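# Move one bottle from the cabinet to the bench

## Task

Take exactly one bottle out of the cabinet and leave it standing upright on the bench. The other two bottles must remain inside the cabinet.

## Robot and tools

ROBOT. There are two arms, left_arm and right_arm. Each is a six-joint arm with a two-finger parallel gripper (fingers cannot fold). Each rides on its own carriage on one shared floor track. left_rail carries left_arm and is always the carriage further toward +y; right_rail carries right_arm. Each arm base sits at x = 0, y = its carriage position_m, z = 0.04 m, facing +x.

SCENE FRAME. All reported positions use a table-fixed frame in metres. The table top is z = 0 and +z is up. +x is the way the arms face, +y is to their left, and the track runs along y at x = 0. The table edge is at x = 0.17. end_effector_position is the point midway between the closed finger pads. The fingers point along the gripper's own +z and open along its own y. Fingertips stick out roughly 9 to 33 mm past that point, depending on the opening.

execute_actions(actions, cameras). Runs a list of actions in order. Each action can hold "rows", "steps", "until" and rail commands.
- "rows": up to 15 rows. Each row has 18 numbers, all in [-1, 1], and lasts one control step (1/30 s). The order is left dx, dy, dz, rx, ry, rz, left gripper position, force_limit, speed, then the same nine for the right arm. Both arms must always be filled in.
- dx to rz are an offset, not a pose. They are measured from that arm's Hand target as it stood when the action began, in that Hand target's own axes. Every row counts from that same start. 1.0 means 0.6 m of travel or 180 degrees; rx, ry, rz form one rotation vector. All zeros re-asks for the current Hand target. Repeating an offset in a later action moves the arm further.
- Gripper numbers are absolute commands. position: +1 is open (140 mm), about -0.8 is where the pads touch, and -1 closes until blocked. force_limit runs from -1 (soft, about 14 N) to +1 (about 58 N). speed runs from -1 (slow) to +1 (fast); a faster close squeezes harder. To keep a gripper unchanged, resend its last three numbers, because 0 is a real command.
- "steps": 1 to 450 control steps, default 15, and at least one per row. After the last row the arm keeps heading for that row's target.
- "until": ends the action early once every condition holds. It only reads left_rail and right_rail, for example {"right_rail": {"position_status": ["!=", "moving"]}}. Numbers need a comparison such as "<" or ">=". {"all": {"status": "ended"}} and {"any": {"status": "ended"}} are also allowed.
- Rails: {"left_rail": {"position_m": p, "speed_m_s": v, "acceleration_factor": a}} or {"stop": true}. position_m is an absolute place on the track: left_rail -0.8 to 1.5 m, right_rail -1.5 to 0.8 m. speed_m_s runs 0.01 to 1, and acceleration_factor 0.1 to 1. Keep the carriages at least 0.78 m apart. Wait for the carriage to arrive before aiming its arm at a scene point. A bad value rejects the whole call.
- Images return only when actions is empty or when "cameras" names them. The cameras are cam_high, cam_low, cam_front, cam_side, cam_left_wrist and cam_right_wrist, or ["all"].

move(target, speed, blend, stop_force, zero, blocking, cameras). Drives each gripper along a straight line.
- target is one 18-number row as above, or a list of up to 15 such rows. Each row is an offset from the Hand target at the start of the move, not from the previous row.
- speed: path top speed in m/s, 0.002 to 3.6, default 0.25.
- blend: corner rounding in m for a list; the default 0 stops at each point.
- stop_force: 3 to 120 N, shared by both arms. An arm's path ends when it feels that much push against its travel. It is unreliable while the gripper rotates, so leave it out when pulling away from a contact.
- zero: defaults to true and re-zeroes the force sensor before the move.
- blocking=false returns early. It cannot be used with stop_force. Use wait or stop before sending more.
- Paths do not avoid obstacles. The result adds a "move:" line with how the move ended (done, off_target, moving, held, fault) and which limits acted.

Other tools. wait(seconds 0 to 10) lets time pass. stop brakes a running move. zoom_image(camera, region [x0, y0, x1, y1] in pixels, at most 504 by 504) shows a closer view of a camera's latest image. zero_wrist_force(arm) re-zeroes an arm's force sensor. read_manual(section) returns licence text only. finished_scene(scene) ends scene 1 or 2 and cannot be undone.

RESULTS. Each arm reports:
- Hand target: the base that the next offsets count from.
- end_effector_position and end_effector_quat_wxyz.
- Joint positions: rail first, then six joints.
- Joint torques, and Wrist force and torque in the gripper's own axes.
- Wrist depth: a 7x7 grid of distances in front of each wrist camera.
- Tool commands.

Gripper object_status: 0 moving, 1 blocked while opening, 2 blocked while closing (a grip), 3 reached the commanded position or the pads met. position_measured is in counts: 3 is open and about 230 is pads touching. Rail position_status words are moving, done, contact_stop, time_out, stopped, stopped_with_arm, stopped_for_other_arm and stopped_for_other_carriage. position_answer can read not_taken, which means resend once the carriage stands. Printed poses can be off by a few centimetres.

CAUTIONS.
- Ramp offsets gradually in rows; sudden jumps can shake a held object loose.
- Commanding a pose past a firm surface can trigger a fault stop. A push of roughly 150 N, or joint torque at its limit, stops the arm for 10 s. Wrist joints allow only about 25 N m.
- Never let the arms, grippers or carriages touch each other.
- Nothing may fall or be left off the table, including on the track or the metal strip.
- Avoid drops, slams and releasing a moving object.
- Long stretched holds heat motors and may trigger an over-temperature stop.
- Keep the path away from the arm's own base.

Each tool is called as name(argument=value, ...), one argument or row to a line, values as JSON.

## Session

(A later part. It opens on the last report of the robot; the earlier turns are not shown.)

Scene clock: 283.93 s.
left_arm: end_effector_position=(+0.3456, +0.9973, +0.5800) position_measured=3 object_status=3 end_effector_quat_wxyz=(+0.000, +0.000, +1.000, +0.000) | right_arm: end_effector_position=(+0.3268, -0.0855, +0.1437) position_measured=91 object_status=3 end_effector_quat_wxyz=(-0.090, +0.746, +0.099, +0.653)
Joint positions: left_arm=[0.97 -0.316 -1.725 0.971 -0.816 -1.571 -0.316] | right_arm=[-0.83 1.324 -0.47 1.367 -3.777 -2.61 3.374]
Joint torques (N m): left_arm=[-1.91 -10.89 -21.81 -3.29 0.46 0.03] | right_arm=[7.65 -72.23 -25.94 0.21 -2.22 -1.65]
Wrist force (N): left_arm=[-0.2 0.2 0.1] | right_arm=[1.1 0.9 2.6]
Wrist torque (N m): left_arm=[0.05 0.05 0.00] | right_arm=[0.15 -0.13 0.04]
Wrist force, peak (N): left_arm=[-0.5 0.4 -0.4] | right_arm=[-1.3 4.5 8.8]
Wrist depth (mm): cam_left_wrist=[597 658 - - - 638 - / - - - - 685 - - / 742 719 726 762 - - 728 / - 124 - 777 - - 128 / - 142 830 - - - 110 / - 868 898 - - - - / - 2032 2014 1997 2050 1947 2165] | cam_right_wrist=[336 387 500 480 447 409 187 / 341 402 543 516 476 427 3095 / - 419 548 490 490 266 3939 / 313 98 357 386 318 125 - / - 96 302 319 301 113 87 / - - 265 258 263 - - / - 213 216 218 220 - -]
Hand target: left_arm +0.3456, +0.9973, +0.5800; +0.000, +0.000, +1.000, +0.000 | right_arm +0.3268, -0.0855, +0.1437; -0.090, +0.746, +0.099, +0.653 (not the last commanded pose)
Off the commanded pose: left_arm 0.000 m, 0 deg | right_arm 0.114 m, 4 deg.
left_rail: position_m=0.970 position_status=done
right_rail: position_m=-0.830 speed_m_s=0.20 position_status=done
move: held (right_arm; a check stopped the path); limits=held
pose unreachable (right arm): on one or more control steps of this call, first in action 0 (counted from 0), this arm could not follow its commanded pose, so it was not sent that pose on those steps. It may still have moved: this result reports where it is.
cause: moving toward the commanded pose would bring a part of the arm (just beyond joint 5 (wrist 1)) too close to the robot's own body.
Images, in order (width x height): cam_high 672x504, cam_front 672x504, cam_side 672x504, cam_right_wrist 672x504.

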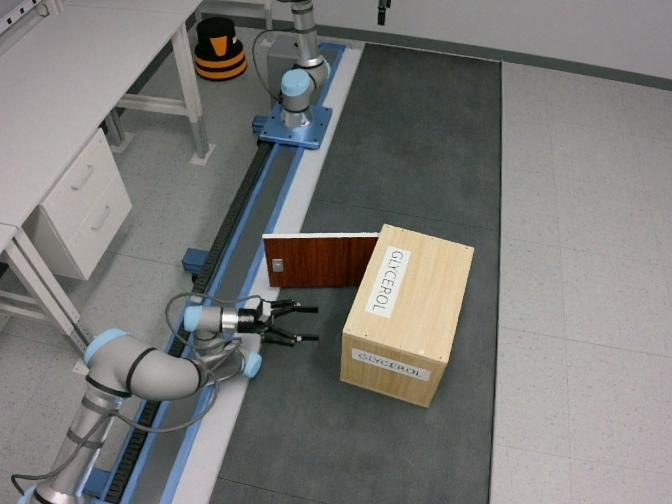

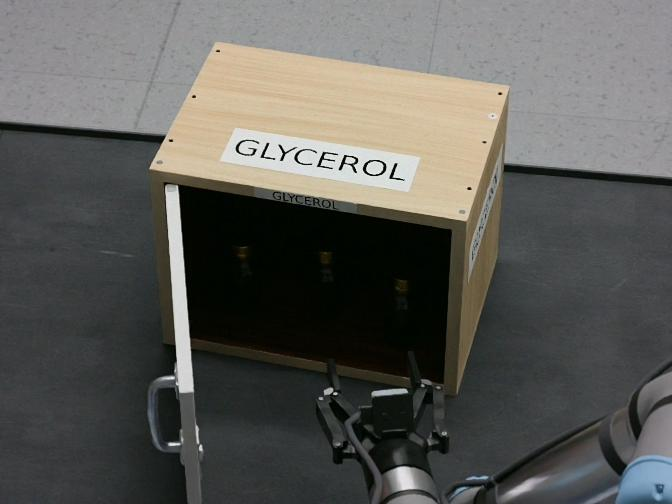

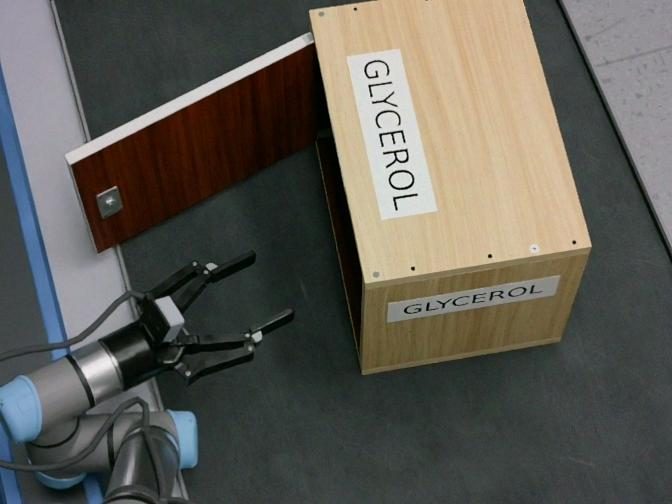

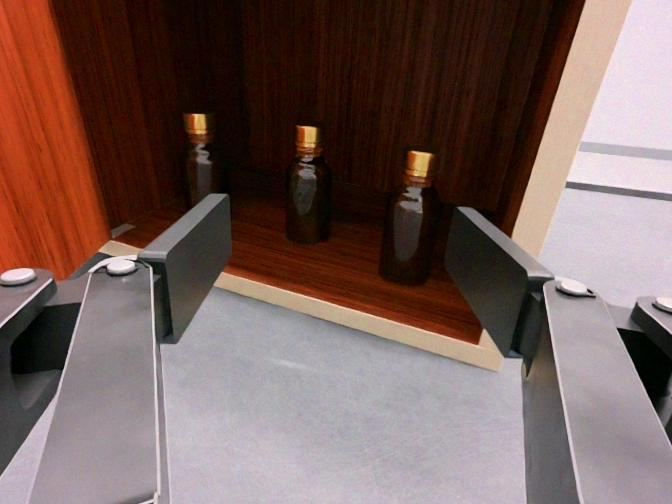

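move(
  target=[0,0,0,0,0,0,1,1,1, 0.18,0.388,-0.185,-0.055,-0.18,0,0.3,-0.5,-0.5],
  speed=0.2,
)

execute_actions(
  actions=[
    {"right_rail":{"position_m":-0.57,"speed_m_s":0.3,"acceleration_factor":0.5},"steps":150,"until":{"right_rail":{"position_status":["!=","moving"]}}},
  ],
  cameras=["cam_high","cam_side","cam_right_wrist"],
)

Scene clock: 301.70 s.
left_arm: end_effector_position=(+0.3456, +0.9973, +0.5800) position_measured=3 object_status=3 end_effector_quat_wxyz=(+0.000, +0.000, +1.000, +0.000) | right_arm: end_effector_position=(+0.2964, -0.3360, +0.2640) position_measured=91 object_status=3 end_effector_quat_wxyz=(+0.005, +0.903, +0.064, +0.425)
Joint positions: left_arm=[0.97 -0.316 -1.725 0.971 -0.816 -1.571 -0.316] | right_arm=[-0.83 1.172 -1.465 2.029 -2.625 -2.333 3.971]
Joint torques (N m): left_arm=[-2.15 -10.92 -21.36 -3.29 0.2 0] | right_arm=[-6.26 -42.39 -31.82 -1.19 0.41 1.39]
Wrist force (N): left_arm=[0.2 0.1 -0.1] | right_arm=[0.4 0.9 1.7]
Wrist torque (N m): left_arm=[0.02 -0.04 0.01] | right_arm=[0.15 -0.07 -0.05]
Wrist force, peak (N): left_arm=[0.3 -0.1 -0.7] | right_arm=[1.2 0.9 2.9]
Wrist depth (mm): cam_left_wrist=[- - - - - 640 643 / - - - 717 689 - - / - - - - 728 677 - / - 124 - - 785 - 128 / - 115 - 827 821 - 110 / - 858 1883 912 - 1883 1868 / 1997 2050 2032 2087 1914 2145 2068] | cam_right_wrist=[513 267 402 - - 1969 2063 / 448 320 426 - - - - / 422 422 416 - - - - / - 98 139 - 165 112 - / - 86 - 392 - 113 86 / - - - - - - - / - - 334 343 - - -]
Hand target: left_arm +0.3456, +0.9973, +0.5800; +0.000, +0.000, +1.000, +0.000 | right_arm +0.2964, -0.3360, +0.2641; +0.005, +0.903, +0.064, +0.425
Off the commanded pose: left_arm 0.000 m, 0 deg | right_arm 0.000 m, 0 deg.
left_rail: position_m=0.970 position_status=done
right_rail: position_m=-0.830 speed_m_s=0.20 position_status=done
move: done

Scene clock: 303.93 s.
left_arm: end_effector_position=(+0.3456, +0.9973, +0.5800) position_measured=3 object_status=3 end_effector_quat_wxyz=(+0.000, +0.000, +1.000, +0.000) | right_arm: end_effector_position=(+0.2964, -0.0761, +0.2641) position_measured=91 object_status=3 end_effector_quat_wxyz=(+0.005, +0.903, +0.064, +0.425)
Joint positions: left_arm=[0.97 -0.316 -1.725 0.971 -0.816 -1.571 -0.316] | right_arm=[-0.57 1.172 -1.466 2.029 -2.625 -2.332 3.971]
Joint torques (N m): left_arm=[-0.82 -10.78 -21.95 -3.44 0.23 0.13] | right_arm=[-5.03 -40.86 -28.14 -1.74 -0.17 1.45]
Wrist force (N): left_arm=[-0.2 0.2 -0.3] | right_arm=[0.6 0.9 1.7]
Wrist torque (N m): left_arm=[0.04 0.05 0.00] | right_arm=[0.16 -0.11 -0.06]
Wrist force, peak (N): left_arm=[-0.3 0.7 0.2] | right_arm=[0.4 1.6 1.7]
Wrist depth (mm): cam_left_wrist=[- - - - - 653 - / - 642 713 - - - - / - - - 742 - - - / - 123 - 765 791 - 128 / - 122 - 819 - - 110 / - - - - 2227 1899 - / 1997 2050 2068 2050 1742 2087 2068] | cam_right_wrist=[356 446 542 522 489 248 2006 / 381 456 488 513 513 263 - / - 443 447 447 448 - - / - 98 139 430 412 112 - / - 86 - - - 113 86 / - - - - - - - / - - - 337 - - -]
Hand target: left_arm +0.3456, +0.9973, +0.5800; +0.000, +0.000, +1.000, +0.000 | right_arm +0.2964, -0.0761, +0.2641; +0.005, +0.903, +0.064, +0.425
Tool commands: left_gripper/position=+1.0 left_gripper/force_limit=+1.0 left_gripper/speed=+1.0 right_gripper/position=+0.3 right_gripper/force_limit=-0.5 right_gripper/speed=-0.5
Off the commanded pose: left_arm 0.000 m, 0 deg | right_arm 0.000 m, 0 deg.
left_rail: position_m=0.970 position_status=done
right_rail: position_m=-0.570 speed_m_s=0.30 position_status=done
Images, in order (width x height): cam_high 672x504, cam_side 672x504, cam_right_wrist 672x504.

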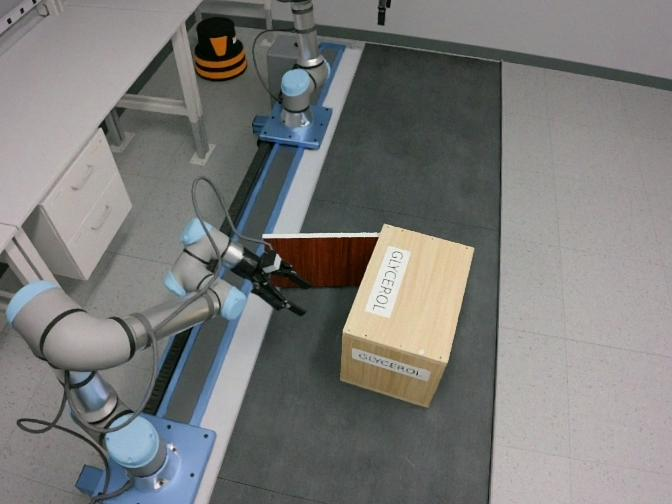

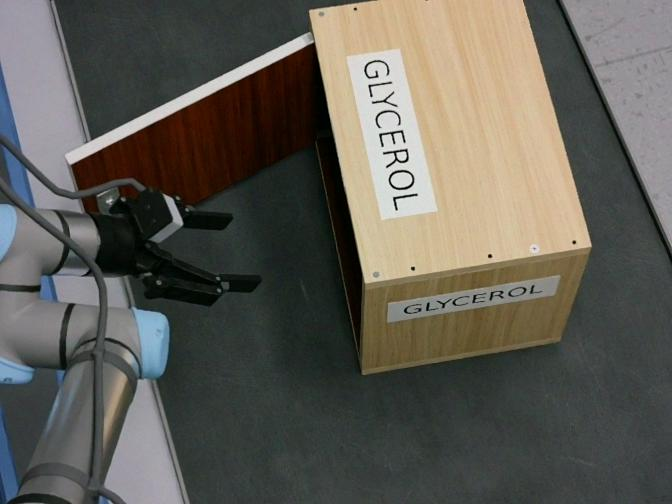

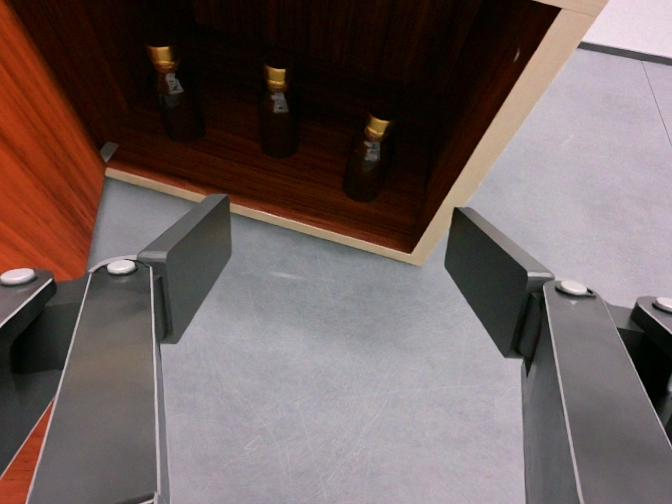

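move(
  target=[0,0,0,0,0,0,1,1,1, 0,0.043,0.33,0,0,0.0265,0.3,-0.5,-0.5],
  speed=0.12,
  stop_force=12,
  cameras=["cam_high","cam_side","cam_right_wrist","cam_front"],
)

Scene clock: 320.57 s.
left_arm: end_effector_position=(+0.3456, +0.9973, +0.5800) position_measured=3 object_status=3 end_effector_quat_wxyz=(+0.000, +0.000, +1.000, +0.000) | right_arm: end_effector_position=(+0.4514, -0.0925, +0.1393) position_measured=91 object_status=3 end_effector_quat_wxyz=(-0.013, +0.905, +0.027, +0.425)
Joint positions: left_arm=[0.97 -0.316 -1.725 0.971 -0.816 -1.571 -0.316] | right_arm=[-0.57 0.876 -1.136 2.062 -3.187 -2.166 3.739]
Joint torques (N m): left_arm=[-1.84 -11.55 -20.61 -3.49 0.53 0.32] | right_arm=[-6.46 -23 -27.55 -5.08 0.81 -1.68]
Wrist force (N): left_arm=[0.1 0.0 -0.2] | right_arm=[0.8 0.7 1.1]
Wrist torque (N m): left_arm=[0.00 -0.02 0.00] | right_arm=[0.11 -0.14 0.11]
Wrist force, peak (N): left_arm=[-0.5 0.3 -0.3] | right_arm=[0.4 0.8 2.1]
Wrist depth (mm): cam_left_wrist=[- 642 - 668 - - - / - 681 - - - - - / - 719 - - - - - / - 124 757 - - - 128 / - 819 881 - - - 111 / - - - 1868 - 1947 1963 / - - 2032 1930 2087 2068 2087] | cam_right_wrist=[349 374 368 363 344 226 124 / 325 313 330 341 347 197 119 / 282 292 290 213 308 177 109 / 270 101 265 264 268 126 114 / - 96 258 254 253 113 87 / - 242 242 247 246 - - / - - 227 228 231 - -]
Hand target: left_arm +0.3456, +0.9973, +0.5800; +0.000, +0.000, +1.000, +0.000 | right_arm +0.4514, -0.0925, +0.1393; -0.013, +0.905, +0.027, +0.425
Off the commanded pose: left_arm 0.000 m, 0 deg | right_arm 0.000 m, 0 deg.
left_rail: position_m=0.970 position_status=done
right_rail: position_m=-0.570 speed_m_s=0.30 position_status=done
move: done
Images, in order (width x height): cam_high 672x504, cam_front 672x504, cam_side 672x504, cam_right_wrist 672x504.

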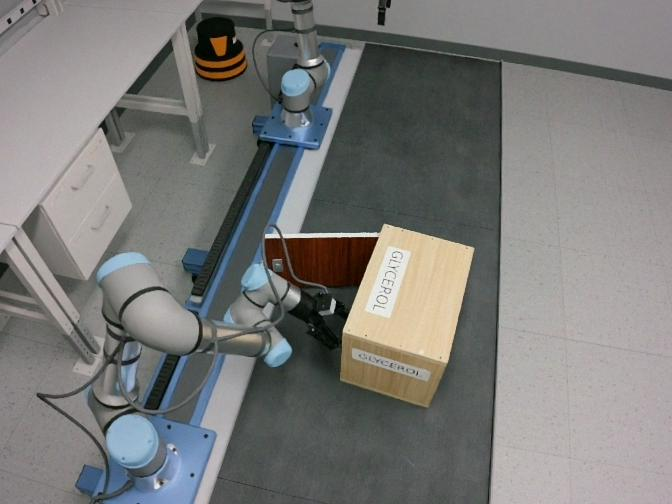

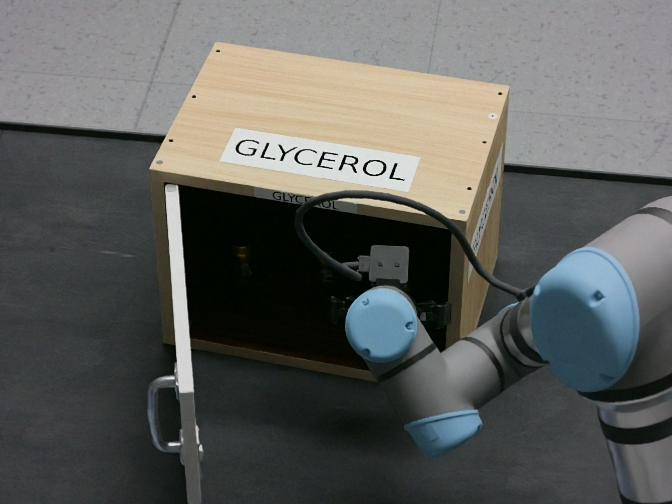

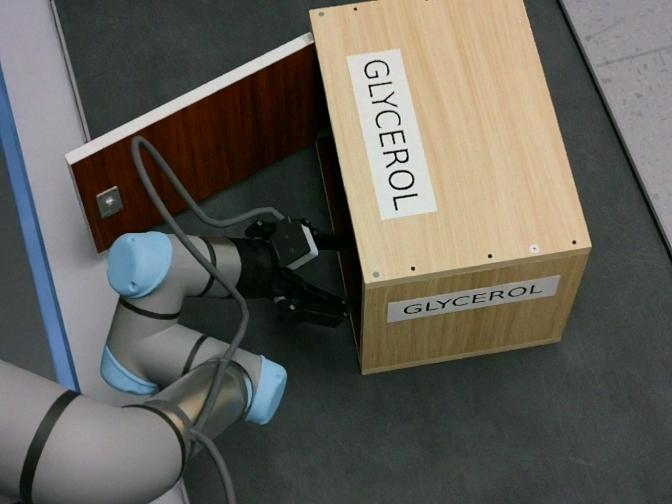

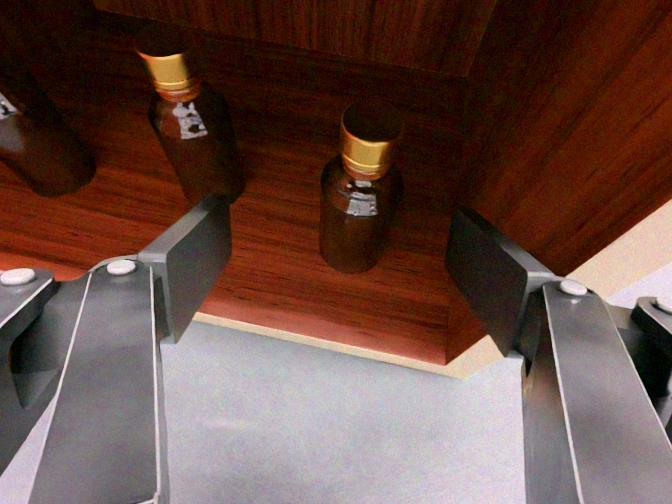

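move(
  target=[0,0,0,0,0,0,1,1,1, -0.013,0.0,0.167,0,0,0,0.3,-0.5,-0.5],
  speed=0.06,
  stop_force=6,
  cameras=["cam_front","cam_right_wrist"],
)

Scene clock: 331.43 s.
left_arm: end_effector_position=(+0.3456, +0.9973, +0.5800) position_measured=3 object_status=3 end_effector_quat_wxyz=(+0.000, +0.000, +1.000, +0.000) | right_arm: end_effector_position=(+0.4696, -0.0915, +0.1215) position_measured=91 object_status=3 end_effector_quat_wxyz=(-0.013, +0.905, +0.027, +0.425)
Joint positions: left_arm=[0.97 -0.316 -1.725 0.971 -0.816 -1.571 -0.316] | right_arm=[-0.57 0.85 -1.08 2.041 -3.236 -2.149 3.714]
Joint torques (N m): left_arm=[-1 -10.33 -22.23 -3.44 0.66 0.13] | right_arm=[7.29 -53.65 -10.73 -1.26 -2.7 1.36]
Wrist force (N): left_arm=[-0.1 0.2 -0.2] | right_arm=[0.8 0.8 1.5]
Wrist torque (N m): left_arm=[0.04 0.02 0.00] | right_arm=[0.13 -0.14 -0.04]
Wrist force, peak (N): left_arm=[-0.6 0.7 -0.2] | right_arm=[-4.4 -0.2 -21.5]
Wrist depth (mm): cam_left_wrist=[- 626 - 653 - - - / 675 - - - - - - / 752 731 - - - - - / 747 133 742 - - - 128 / - 115 788 - 898 - 111 / - 901 - 1868 - - 1838 / - 2271 2014 1963 1947 - 2050] | cam_right_wrist=[331 173 344 340 328 224 130 / 303 201 311 309 323 206 124 / 266 268 269 183 287 183 111 / 249 101 247 230 248 134 109 / - 96 233 232 234 113 87 / - - 229 230 226 - - / - 210 211 214 215 - -]
Hand target: left_arm +0.3456, +0.9973, +0.5800; +0.000, +0.000, +1.000, +0.000 | right_arm +0.4696, -0.0915, +0.1215; -0.013, +0.905, +0.027, +0.425 (not the last commanded pose)
Off the commanded pose: left_arm 0.000 m, 0 deg | right_arm 0.075 m, 0 deg.
left_rail: position_m=0.970 position_status=done
right_rail: position_m=-0.570 speed_m_s=0.30 position_status=done
move: contact (right_arm)
Images, in order (width x height): cam_front 672x504, cam_right_wrist 672x504.

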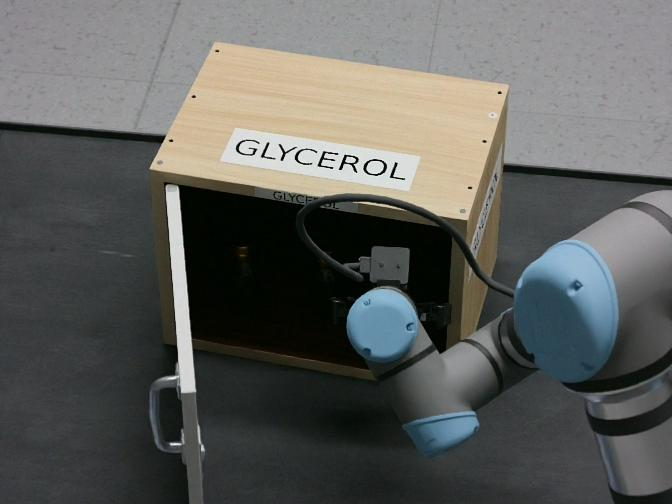

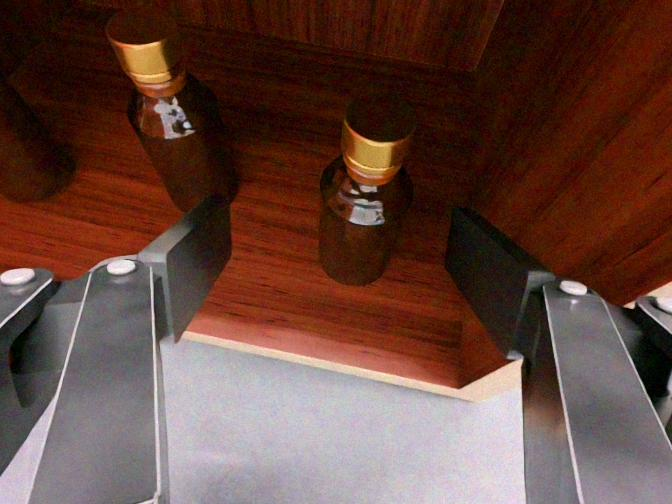

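move(
  target=[0,0,0,0,0,0,1,1,1, -0.014,-0.013,-0.039,-0.043,0,0.0356,0.3,-0.5,-0.5],
  speed=0.08,
)

move(
  target=[0,0,0,0,0,0,1,1,1, 0,0,0.02,0,0,0,0.0,-0.5,-0.5],
  speed=0.06,
  cameras=["cam_side","cam_right_wrist"],
)

Scene clock: 348.27 s.
left_arm: end_effector_position=(+0.3456, +0.9973, +0.5800) position_measured=3 object_status=3 end_effector_quat_wxyz=(+0.000, +0.000, +1.000, +0.000) | right_arm: end_effector_position=(+0.4459, -0.0852, +0.1300) position_measured=91 object_status=3 end_effector_quat_wxyz=(+0.024, +0.904, -0.052, +0.424)
Joint positions: left_arm=[0.97 -0.316 -1.725 0.971 -0.816 -1.571 -0.316] | right_arm=[-0.57 0.942 -1.084 1.957 -2.978 -2.305 3.989]
Joint torques (N m): left_arm=[-0.31 -10.56 -20.97 -3.57 0.46 0.05] | right_arm=[7.14 -54.73 -27.6 -1.13 -2.98 1.21]
Wrist force (N): left_arm=[-0.2 -0.2 0.0] | right_arm=[0.6 0.6 1.7]
Wrist torque (N m): left_arm=[-0.04 0.05 0.00] | right_arm=[0.06 -0.08 -0.02]
Wrist force, peak (N): left_arm=[0.2 0.6 -0.2] | right_arm=[0.9 0.4 1.9]
Wrist depth (mm): cam_left_wrist=[- - - - - 685 - / 677 - 711 704 702 - - / - - 731 - - - - / - 124 - 757 - - 128 / - 116 - - 833 894 111 / - 894 - 842 1742 1899 1810 / - 2068 2050 2050 - 1997 2106] | cam_right_wrist=[346 344 353 354 337 176 119 / 313 210 323 188 318 173 118 / 280 274 284 202 285 169 122 / 259 101 256 259 263 138 287 / - 97 247 250 248 113 87 / - 234 234 239 240 - - / - - 221 221 222 - -]
Hand target: left_arm +0.3456, +0.9973, +0.5800; +0.000, +0.000, +1.000, +0.000 | right_arm +0.4458, -0.0852, +0.1300; +0.024, +0.904, -0.053, +0.424
Off the commanded pose: left_arm 0.000 m, 0 deg | right_arm 0.000 m, 0 deg.
left_rail: position_m=0.970 position_status=done
right_rail: position_m=-0.570 speed_m_s=0.30 position_status=done
move: done

Scene clock: 349.17 s.
left_arm: end_effector_position=(+0.3456, +0.9973, +0.5800) position_measured=3 object_status=3 end_effector_quat_wxyz=(+0.000, +0.000, +1.000, +0.000) | right_arm: end_effector_position=(+0.4549, -0.0862, +0.1225) position_measured=129 object_status=3 end_effector_quat_wxyz=(+0.024, +0.904, -0.053, +0.424)
Joint positions: left_arm=[0.97 -0.316 -1.725 0.971 -0.816 -1.571 -0.316] | right_arm=[-0.57 0.927 -1.063 1.951 -3.005 -2.298 3.973]
Joint torques (N m): left_arm=[-1.16 -11.42 -22.11 -3.4 0.57 0.1] | right_arm=[-5.55 -27.45 -28.53 -4.9 0.36 -1.67]
Wrist force (N): left_arm=[0.1 0.1 0.0] | right_arm=[0.4 0.1 1.8]
Wrist torque (N m): left_arm=[0.03 -0.01 0.00] | right_arm=[-0.02 -0.05 0.13]
Wrist force, peak (N): left_arm=[0.1 0.4 0.5] | right_arm=[0.6 0.4 2.2]
Wrist depth (mm): cam_left_wrist=[- - - 638 643 - - / - - - - - 698 - / - - - 711 - - - / - 123 783 - 775 - 128 / - 116 - - - 807 111 / - 2438 919 - 1679 - 2032 / - 1930 2106 2014 2032 2145 2185] | cam_right_wrist=[338 338 343 344 331 175 119 / 301 198 314 167 295 173 118 / 272 259 279 191 274 170 121 / 251 253 244 249 144 157 156 / - - 235 235 232 - 82 / - - 226 - - - 73 / - - 213 212 - - 69]
Hand target: left_arm +0.3456, +0.9973, +0.5800; +0.000, +0.000, +1.000, +0.000 | right_arm +0.4550, -0.0862, +0.1224; +0.024, +0.904, -0.053, +0.424
Off the commanded pose: left_arm 0.000 m, 0 deg | right_arm 0.000 m, 0 deg.
left_rail: position_m=0.970 position_status=done
right_rail: position_m=-0.570 speed_m_s=0.30 position_status=done
move: done
Images, in order (width x height): cam_side 672x504, cam_right_wrist 672x504.

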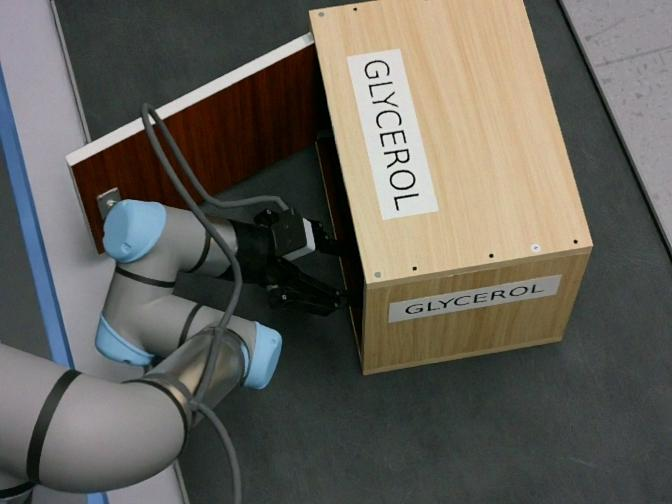

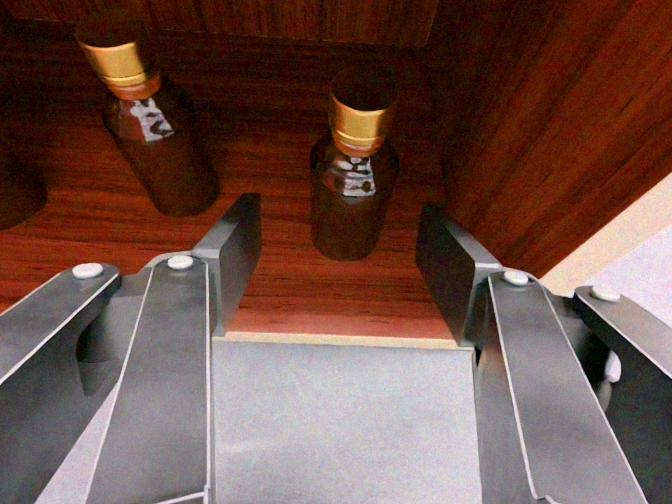

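move(
  target=[0,0,0,0,0,0,1,1,1, 0,-0.01,0,-0.043,0,0.0356,0.0,-0.5,-0.5],
  speed=0.06,
)

move(
  target=[0,0,0,0,0,0,1,1,1, 0,0,0.05,0,0,0,0.0,-0.5,-0.5],
  speed=0.05,
  stop_force=8,
  cameras=["cam_side","cam_right_wrist"],
)

Scene clock: 366.20 s.
left_arm: end_effector_position=(+0.3456, +0.9973, +0.5800) position_measured=3 object_status=3 end_effector_quat_wxyz=(+0.000, +0.000, +1.000, +0.000) | right_arm: end_effector_position=(+0.4557, -0.0803, +0.1224) position_measured=129 object_status=3 end_effector_quat_wxyz=(+0.062, +0.896, -0.131, +0.421)
Joint positions: left_arm=[0.97 -0.316 -1.725 0.971 -0.816 -1.571 -0.316] | right_arm=[-0.57 0.963 -1.027 1.823 -2.726 -2.391 4.238]
Joint torques (N m): left_arm=[-1.74 -10.58 -21.6 -3.66 0.52 0.12] | right_arm=[7.25 -29.63 -27.8 -0.85 -3.45 1.44]
Wrist force (N): left_arm=[-0.2 0.2 -0.4] | right_arm=[1.2 0.1 1.3]
Wrist torque (N m): left_arm=[0.03 0.05 0.01] | right_arm=[-0.02 -0.27 -0.03]
Wrist force, peak (N): left_arm=[-0.3 0.6 -0.2] | right_arm=[0.6 0.2 2.1]
Wrist depth (mm): cam_left_wrist=[635 645 - - - - - / 673 666 - - - 685 - / 708 - - - - 735 - / - 129 - - 799 767 128 / - 143 - - - - 110 / - - - - 1997 908 - / - 2087 2125 2125 2068 2087 2087] | cam_right_wrist=[308 329 338 349 249 160 118 / 293 197 314 164 264 164 121 / 268 208 280 192 268 168 133 / 252 247 244 249 143 173 287 / - - 231 239 236 - 81 / - - 223 231 234 - 73 / - - 214 214 - - 69]
Hand target: left_arm +0.3456, +0.9973, +0.5800; +0.000, +0.000, +1.000, +0.000 | right_arm +0.4557, -0.0803, +0.1224; +0.062, +0.896, -0.131, +0.421
Off the commanded pose: left_arm 0.000 m, 0 deg | right_arm 0.000 m, 0 deg.
left_rail: position_m=0.970 position_status=done
right_rail: position_m=-0.570 speed_m_s=0.30 position_status=done
move: done

Scene clock: 368.00 s.
left_arm: end_effector_position=(+0.3456, +0.9973, +0.5800) position_measured=3 object_status=3 end_effector_quat_wxyz=(+0.000, +0.000, +1.000, +0.000) | right_arm: end_effector_position=(+0.4778, -0.0869, +0.1032) position_measured=129 object_status=3 end_effector_quat_wxyz=(+0.062, +0.896, -0.131, +0.421)
Joint positions: left_arm=[0.97 -0.316 -1.725 0.971 -0.816 -1.571 -0.316] | right_arm=[-0.57 0.926 -0.98 1.821 -2.807 -2.377 4.188]
Joint torques (N m): left_arm=[-0.94 -11.45 -22.68 -3.64 0.54 0.08] | right_arm=[-6.32 -30.83 -28.83 -4.93 0.24 -1.63]
Wrist force (N): left_arm=[-0.2 0.2 0.1] | right_arm=[0.8 0.4 1.7]
Wrist torque (N m): left_arm=[0.04 0.05 0.01] | right_arm=[0.05 -0.15 0.09]
Wrist force, peak (N): left_arm=[0.6 0.5 0.0] | right_arm=[0.9 0.7 2.1]
Wrist depth (mm): cam_left_wrist=[- 654 610 - - - - / - 643 702 - - - - / - - - - - - - / - 133 775 - - - 128 / - 114 - - - - 111 / - 1703 930 849 2014 2271 - / 2068 1997 2014 1980 2068 2125 2068] | cam_right_wrist=[294 306 311 321 241 155 113 / - 282 285 134 246 157 116 / 162 187 255 161 244 162 123 / 229 202 223 209 145 159 129 / - - 209 213 210 - 81 / - - 204 213 215 - 73 / - - 196 197 199 - 69]
Hand target: left_arm +0.3456, +0.9973, +0.5800; +0.000, +0.000, +1.000, +0.000 | right_arm +0.4778, -0.0869, +0.1032; +0.062, +0.896, -0.131, +0.421
Off the commanded pose: left_arm 0.000 m, 0 deg | right_arm 0.000 m, 0 deg.
left_rail: position_m=0.970 position_status=done
right_rail: position_m=-0.570 speed_m_s=0.30 position_status=done
move: done
Images, in order (width x height): cam_side 672x504, cam_right_wrist 672x504.

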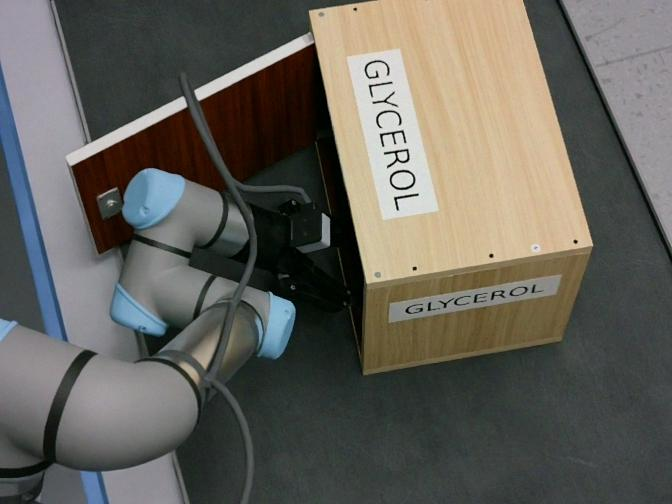

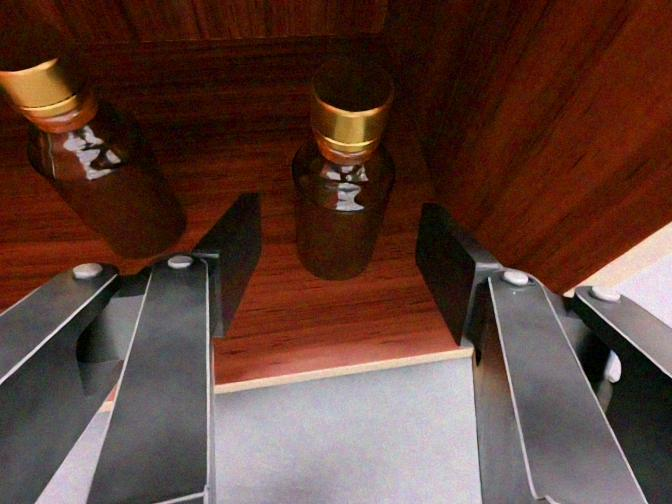

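move(
  target=[0,0,0,0,0,0,1,1,1, 0,0,0.095,0,0,0,-0.05,-0.5,-0.5],
  speed=0.04,
  stop_force=8,
  cameras=["cam_side","cam_right_wrist"],
)

Scene clock: 378.70 s.
left_arm: end_effector_position=(+0.3456, +0.9973, +0.5800) position_measured=3 object_status=3 end_effector_quat_wxyz=(+0.000, +0.000, +1.000, +0.000) | right_arm: end_effector_position=(+0.5198, -0.0995, +0.0668) position_measured=135 object_status=3 end_effector_quat_wxyz=(+0.062, +0.896, -0.131, +0.421)
Joint positions: left_arm=[0.97 -0.316 -1.725 0.971 -0.816 -1.571 -0.316] | right_arm=[-0.57 0.857 -0.886 1.799 -2.943 -2.349 4.099]
Joint torques (N m): left_arm=[-0.78 -10.75 -22.05 -3.64 0.53 0.04] | right_arm=[-6.61 -32.37 -26.99 -4.93 0.38 -1.68]
Wrist force (N): left_arm=[0.1 0.2 -0.4] | right_arm=[0.6 0.6 1.8]
Wrist torque (N m): left_arm=[0.04 -0.02 0.00] | right_arm=[0.09 -0.11 0.09]
Wrist force, peak (N): left_arm=[-0.1 0.5 -0.7] | right_arm=[0.7 0.6 2.0]
Wrist depth (mm): cam_left_wrist=[- 668 - - 685 - - / - 679 - 691 711 694 - / 745 - - - - - - / - 124 - - 775 - 128 / - 114 802 - - - 111 / - - - - 1947 927 - / 2014 1997 2068 2087 2087 2068 -] | cam_right_wrist=[251 257 265 273 204 141 104 / 233 232 236 80 196 146 107 / 133 208 210 91 202 149 108 / - 159 121 111 136 148 112 / - - 175 165 174 - 82 / - - 160 161 164 - 74 / - - 152 155 162 - 70]
Hand target: left_arm +0.3456, +0.9973, +0.5800; +0.000, +0.000, +1.000, +0.000 | right_arm +0.5198, -0.0995, +0.0668; +0.062, +0.896, -0.131, +0.421
Off the commanded pose: left_arm 0.000 m, 0 deg | right_arm 0.000 m, 0 deg.
left_rail: position_m=0.970 position_status=done
right_rail: position_m=-0.570 speed_m_s=0.30 position_status=done
move: done
Images, in order (width x height): cam_side 672x504, cam_right_wrist 672x504.

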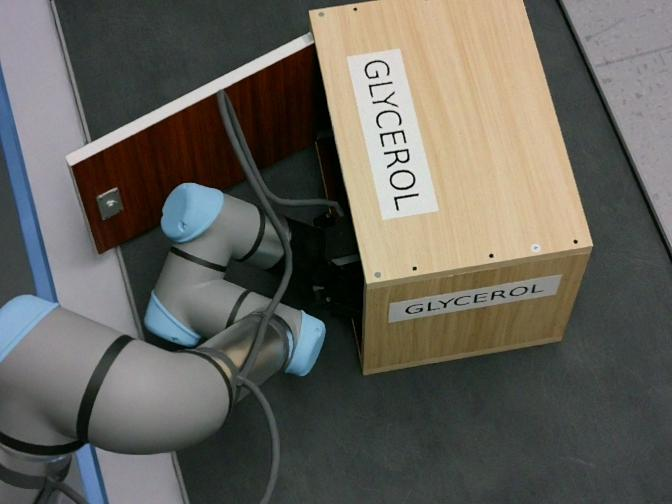

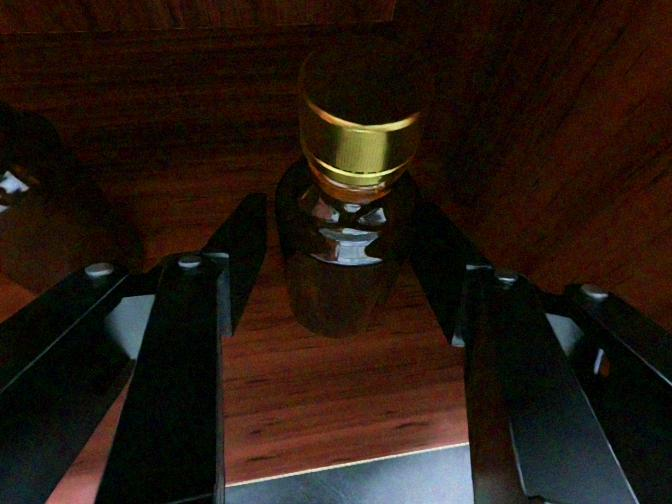

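move(
  target=[0,0,0,0,0,0,1,1,1, 0.008,0.004,0.022,0,0,0,-0.05,-0.5,-0.5],
  speed=0.03,
  stop_force=6,
)

move(
  target=[0,0,0,0,0,0,1,1,1, 0,0,0,0,0,0,-1,-0.5,-1],
  cameras=["cam_right_wrist"],
)

Scene clock: 386.10 s.
left_arm: end_effector_position=(+0.3456, +0.9973, +0.5800) position_measured=3 object_status=3 end_effector_quat_wxyz=(+0.000, +0.000, +1.000, +0.000) | right_arm: end_effector_position=(+0.5318, -0.1056, +0.0621) position_measured=135 object_status=3 end_effector_quat_wxyz=(+0.062, +0.896, -0.131, +0.421)
Joint positions: left_arm=[0.97 -0.316 -1.725 0.971 -0.816 -1.571 -0.316] | right_arm=[-0.57 0.836 -0.872 1.796 -2.972 -2.339 4.072]
Joint torques (N m): left_arm=[-2.01 -11 -20.65 -3.87 0.5 0.15] | right_arm=[-6.26 -33.16 -26.99 -4.98 0.39 -1.59]
Wrist force (N): left_arm=[0.1 0.3 -0.3] | right_arm=[0.7 0.5 1.8]
Wrist torque (N m): left_arm=[0.06 -0.02 0.00] | right_arm=[0.06 -0.11 0.10]
Wrist force, peak (N): left_arm=[-0.3 0.2 -0.7] | right_arm=[0.9 0.6 2.1]
Wrist depth (mm): cam_left_wrist=[- - - - - 647 - / 660 685 - - - 687 691 / - - - - - 735 715 / - 124 - - - 780 128 / - 115 - - - - 111 / - 2165 908 - 2014 1930 1914 / 1997 2032 1963 2050 2068 2050 2014] | cam_right_wrist=[242 247 255 261 208 134 99 / 222 226 - - 190 138 104 / 203 202 205 - 196 142 103 / - 183 106 94 121 137 102 / - - 164 125 170 - 82 / - - 156 157 159 - 74 / - - 144 146 149 - 70]
Hand target: left_arm +0.3456, +0.9973, +0.5800; +0.000, +0.000, +1.000, +0.000 | right_arm +0.5318, -0.1056, +0.0621; +0.062, +0.896, -0.131, +0.421
Off the commanded pose: left_arm 0.000 m, 0 deg | right_arm 0.000 m, 0 deg.
left_rail: position_m=0.970 position_status=done
right_rail: position_m=-0.570 speed_m_s=0.30 position_status=done
move: done

Scene clock: 386.87 s.
left_arm: end_effector_position=(+0.3456, +0.9973, +0.5800) position_measured=3 object_status=3 end_effector_quat_wxyz=(+0.000, +0.000, +1.000, +0.000) | right_arm: end_effector_position=(+0.5318, -0.1055, +0.0621) position_measured=161 object_status=0 end_effector_quat_wxyz=(+0.062, +0.896, -0.131, +0.421)
Joint positions: left_arm=[0.97 -0.316 -1.725 0.971 -0.816 -1.571 -0.316] | right_arm=[-0.57 0.836 -0.872 1.796 -2.973 -2.339 4.072]
Joint torques (N m): left_arm=[-1.96 -12.2 -21.13 -3.79 0.76 -0.1] | right_arm=[-6.28 -33.14 -20.86 -2.21 -1.01 -1.68]
Wrist force (N): left_arm=[-0.3 0.2 -0.5] | right_arm=[3.0 -1.3 -3.0]
Wrist torque (N m): left_arm=[0.04 0.07 0.00] | right_arm=[0.17 -0.18 0.21]
Wrist force, peak (N): left_arm=[-0.3 0.2 -0.5] | right_arm=[3.2 -1.2 -3.0]
Wrist depth (mm): cam_left_wrist=[- - 624 - - - - / - - 671 - - - - / - - - - - 726 810 / - 124 - - 738 767 128 / - 116 - - - - 111 / - 1824 - 1810 1555 1980 1899 / - 2068 2014 2546 2068 2068 2068] | cam_right_wrist=[241 247 253 262 205 134 99 / 221 227 229 - 187 139 104 / 204 202 204 78 194 142 103 / 139 184 111 94 109 139 102 / - 81 119 120 120 - 99 / - - 154 157 - - - / - - - 145 - - -]
Hand target: left_arm +0.3456, +0.9973, +0.5800; +0.000, +0.000, +1.000, +0.000 | right_arm +0.5318, -0.1056, +0.0621; +0.062, +0.896, -0.131, +0.421
Off the commanded pose: left_arm 0.000 m, 0 deg | right_arm 0.000 m, 0 deg.
left_rail: position_m=0.970 position_status=done
right_rail: position_m=-0.570 speed_m_s=0.30 position_status=done
move: done
Images, in order (width x height): cam_right_wrist 672x504.

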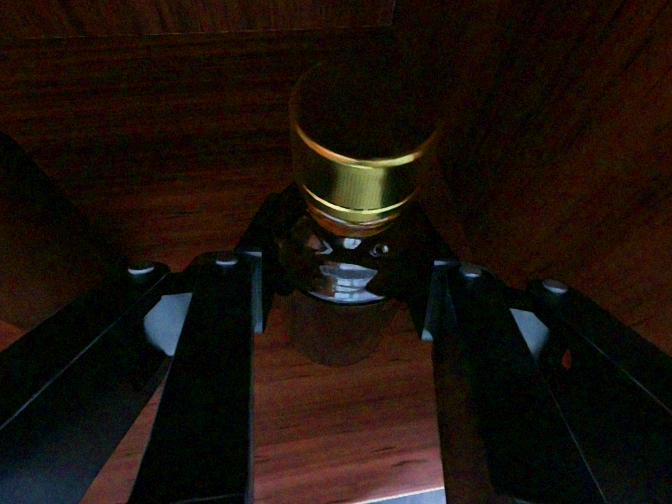

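move(
  target=[0,0,0,0,0,0,1,1,1, 0.026,0,-0.021,0,0,0,-1,-0.5,-1],
  speed=0.04,
  cameras=["cam_right_wrist"],
)

Scene clock: 390.63 s.
left_arm: end_effector_position=(+0.3456, +0.9973, +0.5800) position_measured=3 object_status=3 end_effector_quat_wxyz=(+0.000, +0.000, +1.000, +0.000) | right_arm: end_effector_position=(+0.5321, -0.1057, +0.0819) position_measured=161 object_status=2 end_effector_quat_wxyz=(+0.062, +0.896, -0.131, +0.421)
Joint positions: left_arm=[0.97 -0.316 -1.725 0.971 -0.816 -1.571 -0.316] | right_arm=[-0.57 0.835 -0.909 1.793 -2.932 -2.339 4.072]
Joint torques (N m): left_arm=[-1.95 -11.91 -21.5 -3.73 0.54 0.04] | right_arm=[-5.99 -64.03 -29.28 -1.71 -0.16 0.42]
Wrist force (N): left_arm=[-0.1 0.3 -0.4] | right_arm=[-1.7 0.4 3.5]
Wrist torque (N m): left_arm=[0.07 0.02 0.00] | right_arm=[0.03 -0.03 0.09]
Wrist force, peak (N): left_arm=[-0.2 0.7 -0.2] | right_arm=[3.6 -2.2 -3.0]
Wrist depth (mm): cam_left_wrist=[635 - - - - 636 - / 677 - 675 726 708 700 - / - - - - - - - / - 124 807 804 788 - 128 / - 116 - 827 - - 110 / - 2364 - 1914 888 - 2032 / - 2014 2014 2050 1947 2125 2068] | cam_right_wrist=[248 255 264 271 206 134 99 / 248 253 255 - 187 138 101 / 227 226 229 79 193 142 103 / 139 206 108 94 109 139 102 / - 81 121 120 120 - 99 / - - 175 176 - - - / - - 162 163 - - -]
Hand target: left_arm +0.3456, +0.9973, +0.5800; +0.000, +0.000, +1.000, +0.000 | right_arm +0.5321, -0.1057, +0.0821; +0.062, +0.896, -0.131, +0.421
Off the commanded pose: left_arm 0.000 m, 0 deg | right_arm 0.000 m, 0 deg.
left_rail: position_m=0.970 position_status=done
right_rail: position_m=-0.570 speed_m_s=0.30 position_status=done
move: done
Images, in order (width x height): cam_right_wrist 672x504.

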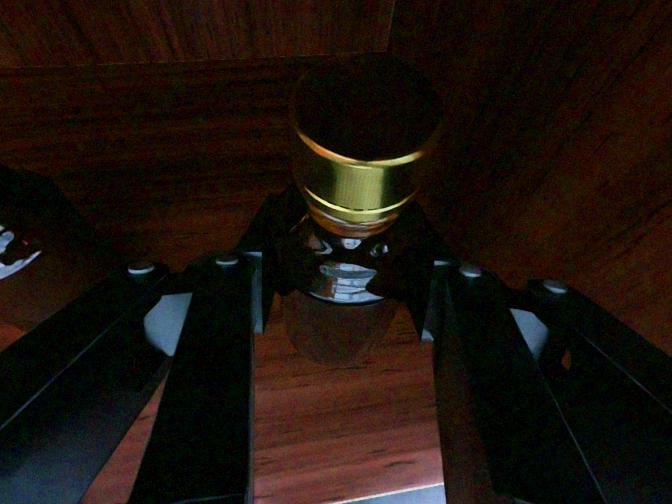

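move(
  target=[0,0,0,0,0,0,1,1,1, -0.182,0.007,-0.278,0,0,0,-1,-0.5,-1],
  speed=0.08,
  stop_force=15,
  cameras=["cam_side","cam_right_wrist"],
)

Scene clock: 402.77 s.
left_arm: end_effector_position=(+0.3456, +0.9973, +0.5800) position_measured=3 object_status=3 end_effector_quat_wxyz=(+0.000, +0.000, +1.000, +0.000) | right_arm: end_effector_position=(+0.3411, -0.0528, +0.1046) position_measured=161 object_status=2 end_effector_quat_wxyz=(+0.062, +0.896, -0.131, +0.421)
Joint positions: left_arm=[0.97 -0.316 -1.725 0.971 -0.816 -1.571 -0.316] | right_arm=[-0.57 1.157 -1.051 1.856 -2.522 -2.44 4.522]
Joint torques (N m): left_arm=[-1.88 -10.29 -21.33 -3.7 0.75 -0.08] | right_arm=[7.52 -57.88 -29.63 -1.24 -4.12 1.54]
Wrist force (N): left_arm=[-0.1 0.3 0.3] | right_arm=[-1.2 0.6 3.4]
Wrist torque (N m): left_arm=[0.05 0.04 0.00] | right_arm=[0.08 -0.13 -0.06]
Wrist force, peak (N): left_arm=[-0.1 0.4 -0.5] | right_arm=[-1.0 0.5 4.4]
Wrist depth (mm): cam_left_wrist=[- - - 654 - - - / - - - 675 - - - / - 722 - 704 - - - / - 124 - - 785 - 128 / - 115 - - 836 - 110 / - 1963 977 - 1755 - 2014 / 2050 2106 2014 2106 1997 2050 2087] | cam_right_wrist=[316 269 327 339 282 222 394 / 275 282 286 - 257 346 - / 256 262 268 79 282 296 291 / - 96 108 94 109 267 272 / - 81 121 120 - - 241 / - - 212 216 - - - / - - - - - - -]
Hand target: left_arm +0.3456, +0.9973, +0.5800; +0.000, +0.000, +1.000, +0.000 | right_arm +0.3411, -0.0528, +0.1046; +0.062, +0.896, -0.131, +0.421
Off the commanded pose: left_arm 0.000 m, 0 deg | right_arm 0.000 m, 0 deg.
left_rail: position_m=0.970 position_status=done
right_rail: position_m=-0.570 speed_m_s=0.30 position_status=done
move: done
Images, in order (width x height): cam_side 672x504, cam_right_wrist 672x504.

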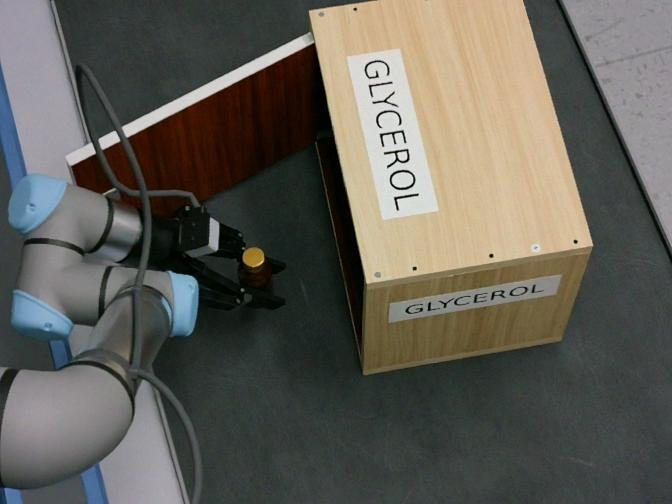

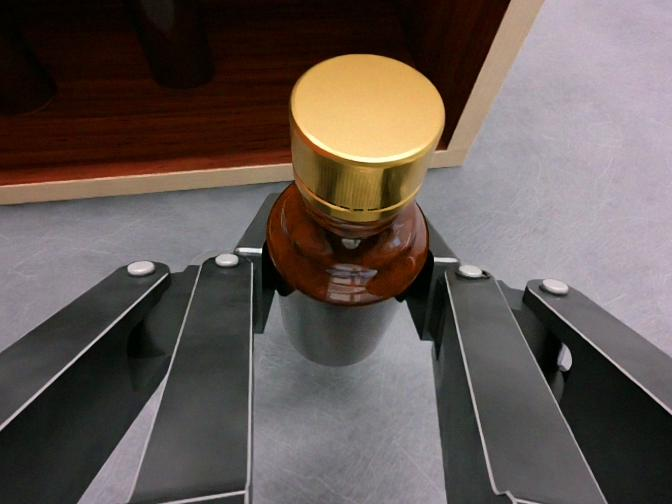

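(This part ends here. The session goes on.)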